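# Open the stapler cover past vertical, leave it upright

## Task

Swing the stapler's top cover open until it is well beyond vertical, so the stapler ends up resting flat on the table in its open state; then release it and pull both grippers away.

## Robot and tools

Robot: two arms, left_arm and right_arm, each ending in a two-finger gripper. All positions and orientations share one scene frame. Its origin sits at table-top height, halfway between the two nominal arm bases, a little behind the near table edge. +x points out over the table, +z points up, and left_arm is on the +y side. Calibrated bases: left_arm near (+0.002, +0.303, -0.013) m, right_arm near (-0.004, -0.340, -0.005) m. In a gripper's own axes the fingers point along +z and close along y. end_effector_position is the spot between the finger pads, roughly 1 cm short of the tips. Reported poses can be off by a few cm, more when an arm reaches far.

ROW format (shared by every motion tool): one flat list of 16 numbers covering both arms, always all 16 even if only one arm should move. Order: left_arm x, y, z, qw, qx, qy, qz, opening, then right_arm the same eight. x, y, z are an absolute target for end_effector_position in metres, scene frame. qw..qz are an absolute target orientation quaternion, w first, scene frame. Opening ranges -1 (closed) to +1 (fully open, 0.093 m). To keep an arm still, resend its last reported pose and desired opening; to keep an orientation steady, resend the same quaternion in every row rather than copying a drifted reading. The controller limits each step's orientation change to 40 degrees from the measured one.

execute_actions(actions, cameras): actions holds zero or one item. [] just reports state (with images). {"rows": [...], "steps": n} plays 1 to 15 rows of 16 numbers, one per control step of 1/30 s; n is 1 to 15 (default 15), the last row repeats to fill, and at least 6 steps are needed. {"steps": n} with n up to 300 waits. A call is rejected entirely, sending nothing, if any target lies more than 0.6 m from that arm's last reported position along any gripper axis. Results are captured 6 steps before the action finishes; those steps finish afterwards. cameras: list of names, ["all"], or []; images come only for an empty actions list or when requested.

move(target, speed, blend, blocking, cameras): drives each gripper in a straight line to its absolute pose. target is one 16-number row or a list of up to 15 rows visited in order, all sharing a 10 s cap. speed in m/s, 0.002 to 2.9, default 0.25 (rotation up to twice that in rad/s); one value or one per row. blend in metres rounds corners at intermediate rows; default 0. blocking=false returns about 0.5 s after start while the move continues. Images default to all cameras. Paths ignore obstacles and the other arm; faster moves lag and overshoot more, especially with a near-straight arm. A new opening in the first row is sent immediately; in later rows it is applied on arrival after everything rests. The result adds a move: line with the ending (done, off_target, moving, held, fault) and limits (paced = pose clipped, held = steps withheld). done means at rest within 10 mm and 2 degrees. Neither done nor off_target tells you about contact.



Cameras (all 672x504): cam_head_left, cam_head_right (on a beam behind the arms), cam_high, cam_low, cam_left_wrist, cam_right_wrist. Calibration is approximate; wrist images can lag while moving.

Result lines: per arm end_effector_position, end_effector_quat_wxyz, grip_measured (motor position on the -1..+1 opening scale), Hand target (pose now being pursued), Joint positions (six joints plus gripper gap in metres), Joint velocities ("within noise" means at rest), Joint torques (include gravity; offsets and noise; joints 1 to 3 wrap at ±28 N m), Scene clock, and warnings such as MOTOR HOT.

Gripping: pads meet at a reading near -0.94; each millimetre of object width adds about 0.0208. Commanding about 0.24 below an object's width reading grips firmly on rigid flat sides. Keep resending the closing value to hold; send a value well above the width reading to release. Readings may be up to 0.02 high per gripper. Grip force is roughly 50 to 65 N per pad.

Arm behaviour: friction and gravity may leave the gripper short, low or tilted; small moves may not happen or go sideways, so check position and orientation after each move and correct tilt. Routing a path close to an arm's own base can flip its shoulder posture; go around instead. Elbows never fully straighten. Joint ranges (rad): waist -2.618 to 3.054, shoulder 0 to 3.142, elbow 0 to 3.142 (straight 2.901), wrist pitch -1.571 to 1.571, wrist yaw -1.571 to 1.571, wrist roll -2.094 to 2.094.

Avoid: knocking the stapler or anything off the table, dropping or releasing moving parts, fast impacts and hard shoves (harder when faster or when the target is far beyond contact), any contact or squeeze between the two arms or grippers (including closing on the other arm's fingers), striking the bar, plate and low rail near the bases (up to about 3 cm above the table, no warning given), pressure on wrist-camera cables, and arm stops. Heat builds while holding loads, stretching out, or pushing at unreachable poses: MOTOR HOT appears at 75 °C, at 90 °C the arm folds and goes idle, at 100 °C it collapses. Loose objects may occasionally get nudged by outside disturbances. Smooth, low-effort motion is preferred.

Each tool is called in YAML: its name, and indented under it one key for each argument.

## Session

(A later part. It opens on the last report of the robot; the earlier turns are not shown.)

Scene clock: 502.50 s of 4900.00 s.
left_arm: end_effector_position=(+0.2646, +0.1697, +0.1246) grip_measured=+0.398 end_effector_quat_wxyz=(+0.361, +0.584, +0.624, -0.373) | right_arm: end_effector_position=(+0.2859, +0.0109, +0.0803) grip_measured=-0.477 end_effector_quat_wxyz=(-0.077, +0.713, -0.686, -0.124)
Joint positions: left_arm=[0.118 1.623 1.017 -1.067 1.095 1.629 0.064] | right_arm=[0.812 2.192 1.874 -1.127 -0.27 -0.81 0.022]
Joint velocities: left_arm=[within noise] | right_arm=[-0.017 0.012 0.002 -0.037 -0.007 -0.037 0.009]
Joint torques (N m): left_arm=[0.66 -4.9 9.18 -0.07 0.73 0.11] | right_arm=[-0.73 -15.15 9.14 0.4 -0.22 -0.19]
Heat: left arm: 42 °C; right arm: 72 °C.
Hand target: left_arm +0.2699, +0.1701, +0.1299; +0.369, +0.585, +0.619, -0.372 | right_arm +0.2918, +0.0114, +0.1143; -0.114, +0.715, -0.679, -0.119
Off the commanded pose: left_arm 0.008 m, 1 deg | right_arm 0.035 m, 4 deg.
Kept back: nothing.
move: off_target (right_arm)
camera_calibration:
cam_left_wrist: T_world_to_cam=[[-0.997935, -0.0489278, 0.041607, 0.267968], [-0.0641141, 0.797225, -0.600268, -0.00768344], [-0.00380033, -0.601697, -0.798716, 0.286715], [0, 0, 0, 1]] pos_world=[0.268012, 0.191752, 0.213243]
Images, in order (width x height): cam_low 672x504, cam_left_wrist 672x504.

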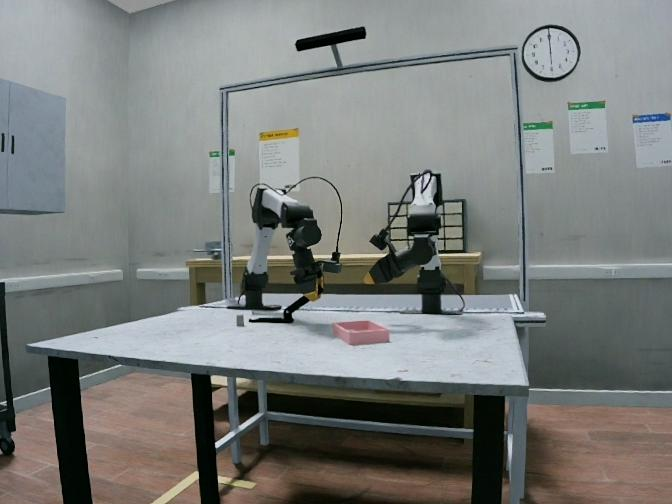

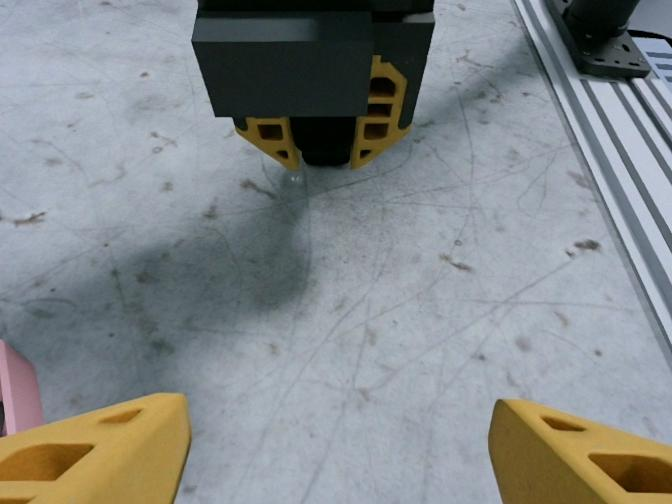

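move:
  target:
    - [0.27,0.17,0.13,0.369,0.585,0.619,-0.373,0.4,0.2870,0.011,0.095,0.1136,-0.7155,0.6790,0.1197,-0.40]
    - [0.27,0.17,0.13,0.369,0.585,0.619,-0.373,0.4,0.2870,0.011,0.095,0.1136,-0.7155,0.6790,0.1197,0.3]
  speed: 0.03
  cameras: ["cam_low","cam_left_wrist","cam_right_wrist"]

zoom_image:
  camera: "cam_low"
  region: [230, 240, 350, 330]

Scene clock: 504.17 s of 4900.00 s.
left_arm: end_effector_position=(+0.2645, +0.1697, +0.1246) grip_measured=+0.398 end_effector_quat_wxyz=(+0.361, +0.584, +0.624, -0.373) | right_arm: end_effector_position=(+0.2826, +0.0083, +0.0765) grip_measured=+0.298 end_effector_quat_wxyz=(-0.084, +0.714, -0.684, -0.123)
Joint positions: left_arm=[0.118 1.623 1.017 -1.067 1.095 1.629 0.064] | right_arm=[0.813 2.161 1.809 -1.079 -0.27 -0.812 0.06]
Joint velocities: within noise
Joint torques (N m): left_arm=[0.66 -4.89 9.17 -0.07 0.73 0.11] | right_arm=[-0.17 -14.02 6.02 0.76 -0.24 -0.08]
Heat: left arm: 42 °C; right arm: 73 °C.
Hand target: left_arm +0.2698, +0.1701, +0.1299; +0.369, +0.585, +0.619, -0.373 | right_arm +0.2868, +0.0107, +0.0950; -0.113, +0.715, -0.679, -0.120
Off the commanded pose: left_arm 0.008 m, 1 deg | right_arm 0.019 m, 3 deg.
Kept back: nothing.
move: off_target (right_arm); target 2's new opening was sent with right_arm's hand 0.016 m and 3 deg from that target
camera_calibration:
cam_left_wrist: T_world_to_cam=[[-0.997915, -0.0489788, 0.0420302, 0.267783], [-0.0644098, 0.797173, -0.600305, -0.00759312], [-0.00410314, -0.601761, -0.798666, 0.286797], [0, 0, 0, 1]] pos_world=[0.267912, 0.191752, 0.213242]
cam_right_wrist: T_world_to_cam=[[0.998434, 0.0179568, -0.0529765, -0.276074], [0.0250812, -0.990247, 0.137047, 0.0318061], [-0.0499989, -0.138161, -0.989147, 0.172151], [0, 0, 0, 1]] pos_world=[0.283451, 0.0602378, 0.151298]
Images, in order (width x height): cam_low 672x504, cam_left_wrist 672x504, cam_right_wrist 672x504.

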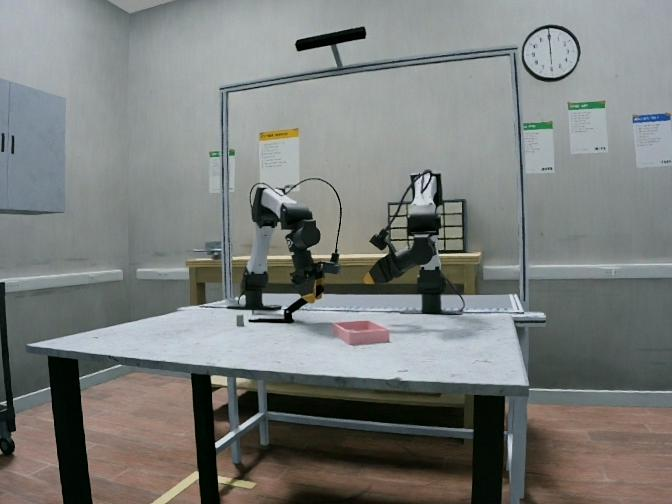

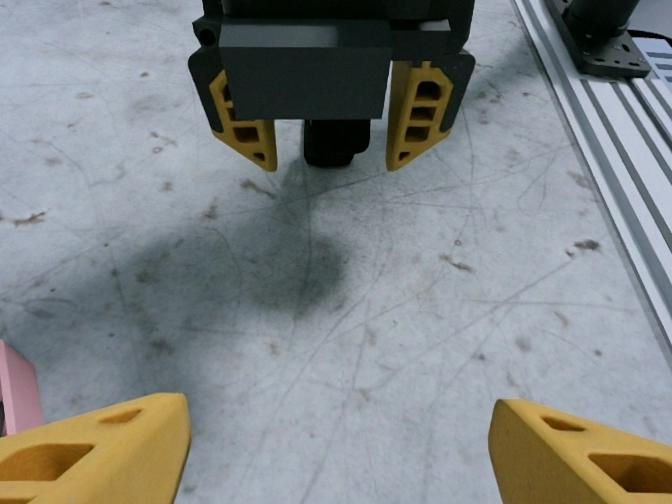

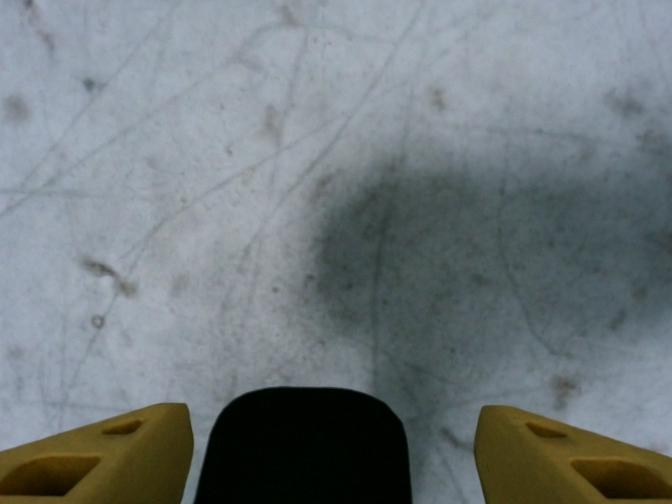

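Scaled by 4.200.

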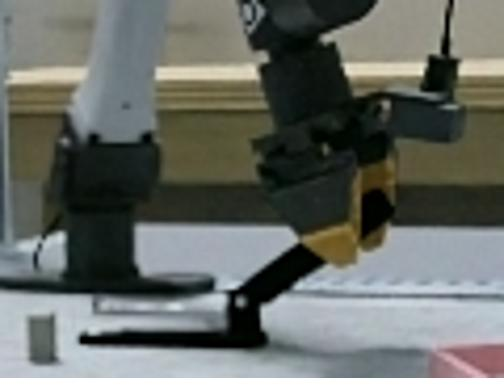

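move:
  target:
    - [0.27,0.17,0.13,0.369,0.585,0.619,-0.373,0.4,0.2900,0.012,0.18,0.1136,-0.7155,0.6790,0.1197,0.4]
    - [0.24,0.22,0.15,0.369,0.585,0.619,-0.373,0.4,0.28,-0.02,0.24,0.1700,-0.7030,0.6670,0.1780,0.4]
    - [0.24,0.22,0.15,0.369,0.585,0.619,-0.373,0.4,0.25,-0.18,0.24,0.2241,-0.6859,0.6509,0.2362,0.4]
  speed: 0.1

zoom_image:
  camera: "cam_low"
  region: [230, 240, 350, 330]

Scene clock: 508.33 s of 4900.00 s.
left_arm: end_effector_position=(+0.2365, +0.2172, +0.1479) grip_measured=+0.398 end_effector_quat_wxyz=(+0.370, +0.579, +0.621, -0.378) | right_arm: end_effector_position=(+0.2566, -0.1802, +0.2309) grip_measured=+0.398 end_effector_quat_wxyz=(-0.211, +0.683, -0.659, -0.234)
Joint positions: left_arm=[0.331 1.633 1.077 -1.5 1.054 2.062 0.064] | right_arm=[0.248 1.627 1.621 -1.49 -0.636 -1.356 0.064]
Joint velocities: within noise
Joint torques (N m): left_arm=[0.69 -4.59 8.5 -0.88 0.35 0.11] | right_arm=[-0.32 -8.49 5.9 0.33 -0.64 -0.23]
Heat: left arm: 42 °C; right arm: 73 °C.
Hand target: left_arm +0.2399, +0.2200, +0.1499; +0.369, +0.585, +0.619, -0.373 | right_arm +0.2501, -0.1799, +0.2397; -0.224, +0.686, -0.651, -0.236
Off the commanded pose: left_arm 0.005 m, 1 deg | right_arm 0.011 m, 2 deg.
Kept back: nothing.
move: off_target (right_arm)
camera_calibration:
cam_left_wrist: T_world_to_cam=[[-0.997806, -0.0532632, 0.039314, 0.242539], [-0.0661682, 0.783732, -0.617564, -0.0274299], [0.00208179, -0.618811, -0.785537, 0.334126], [0, 0, 0, 1]] pos_world=[0.239496, 0.241177, 0.235993]
cam_right_wrist: T_world_to_cam=[[0.999267, 0.012004, -0.0363445, -0.243617], [0.00423283, -0.978381, -0.206766, -0.0884665], [-0.0380408, 0.206461, -0.977715, 0.353893], [0, 0, 0, 1]] pos_world=[0.257275, -0.156695, 0.318861]

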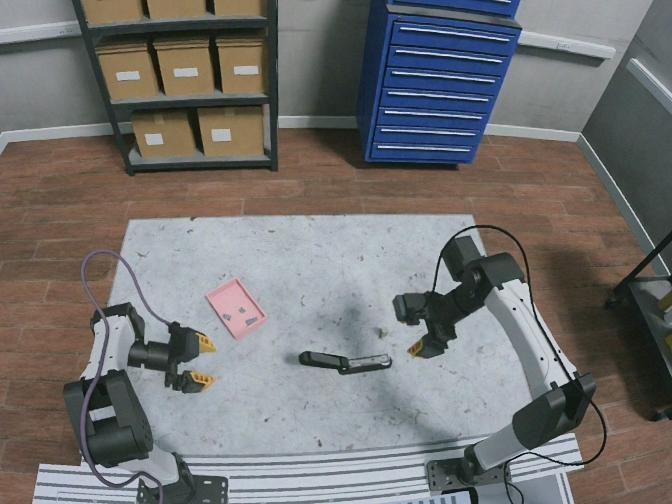

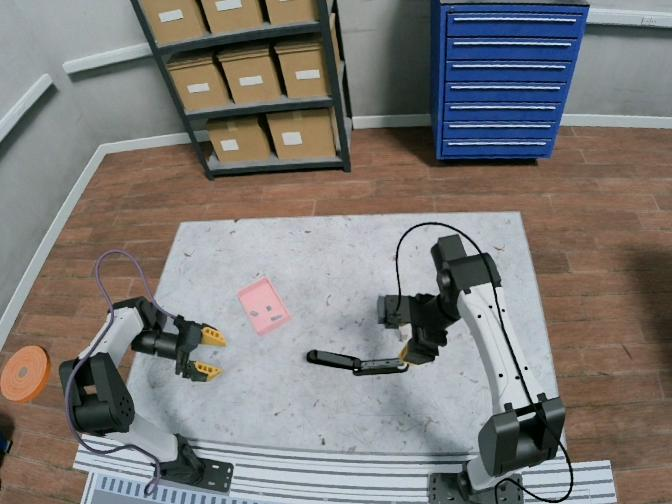

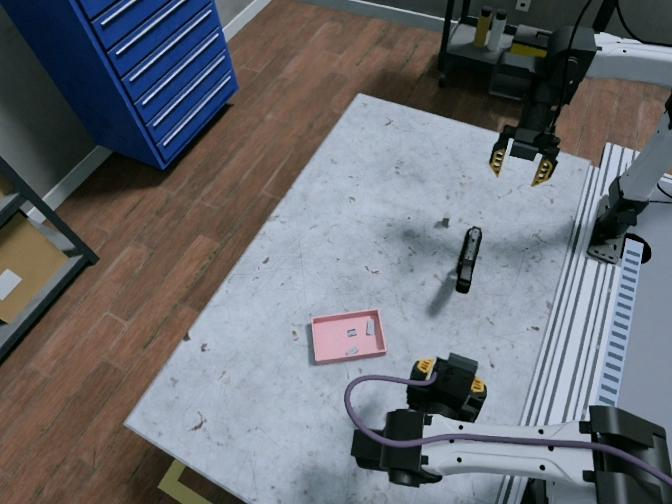

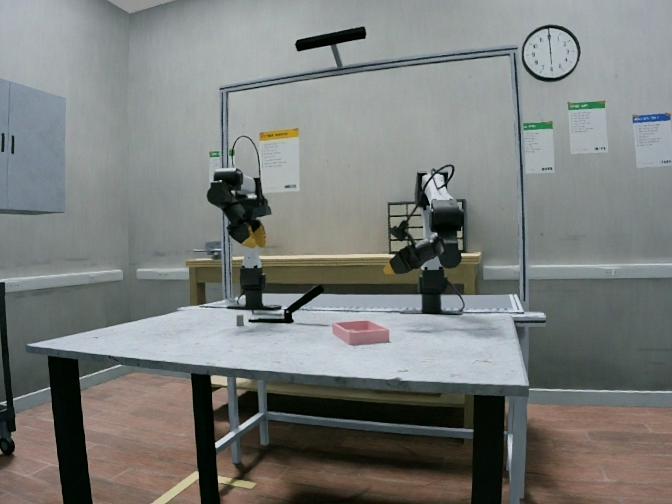

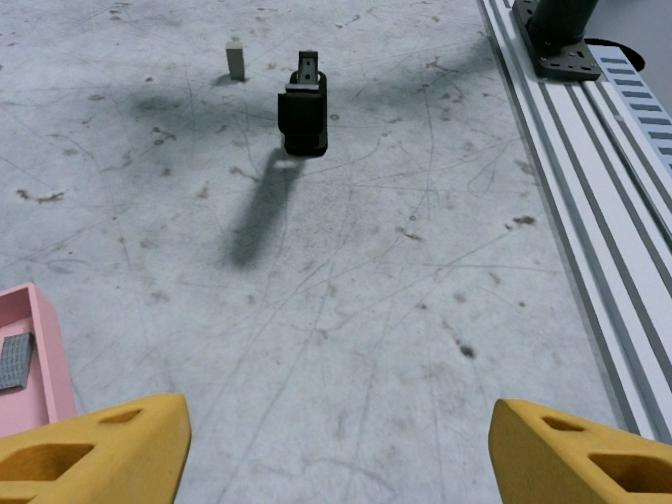

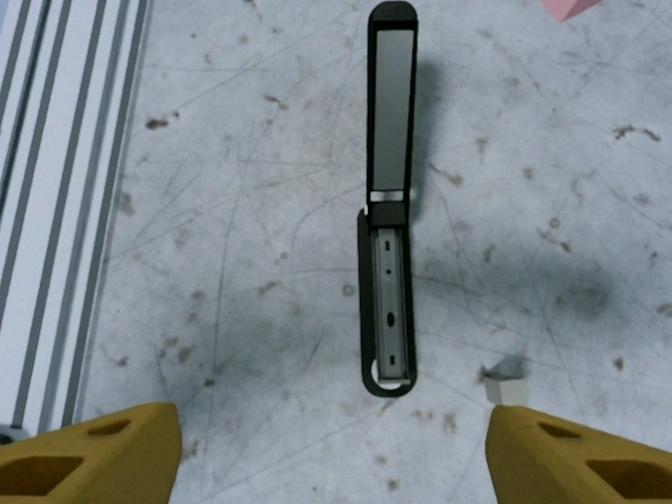

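Scaled by 4.200.

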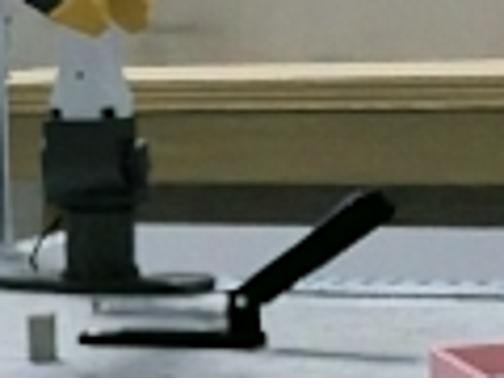

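Open, flat, and standing on its own. Finish.

finished_scene:
  scene: 1

The scene is finished: the task was done.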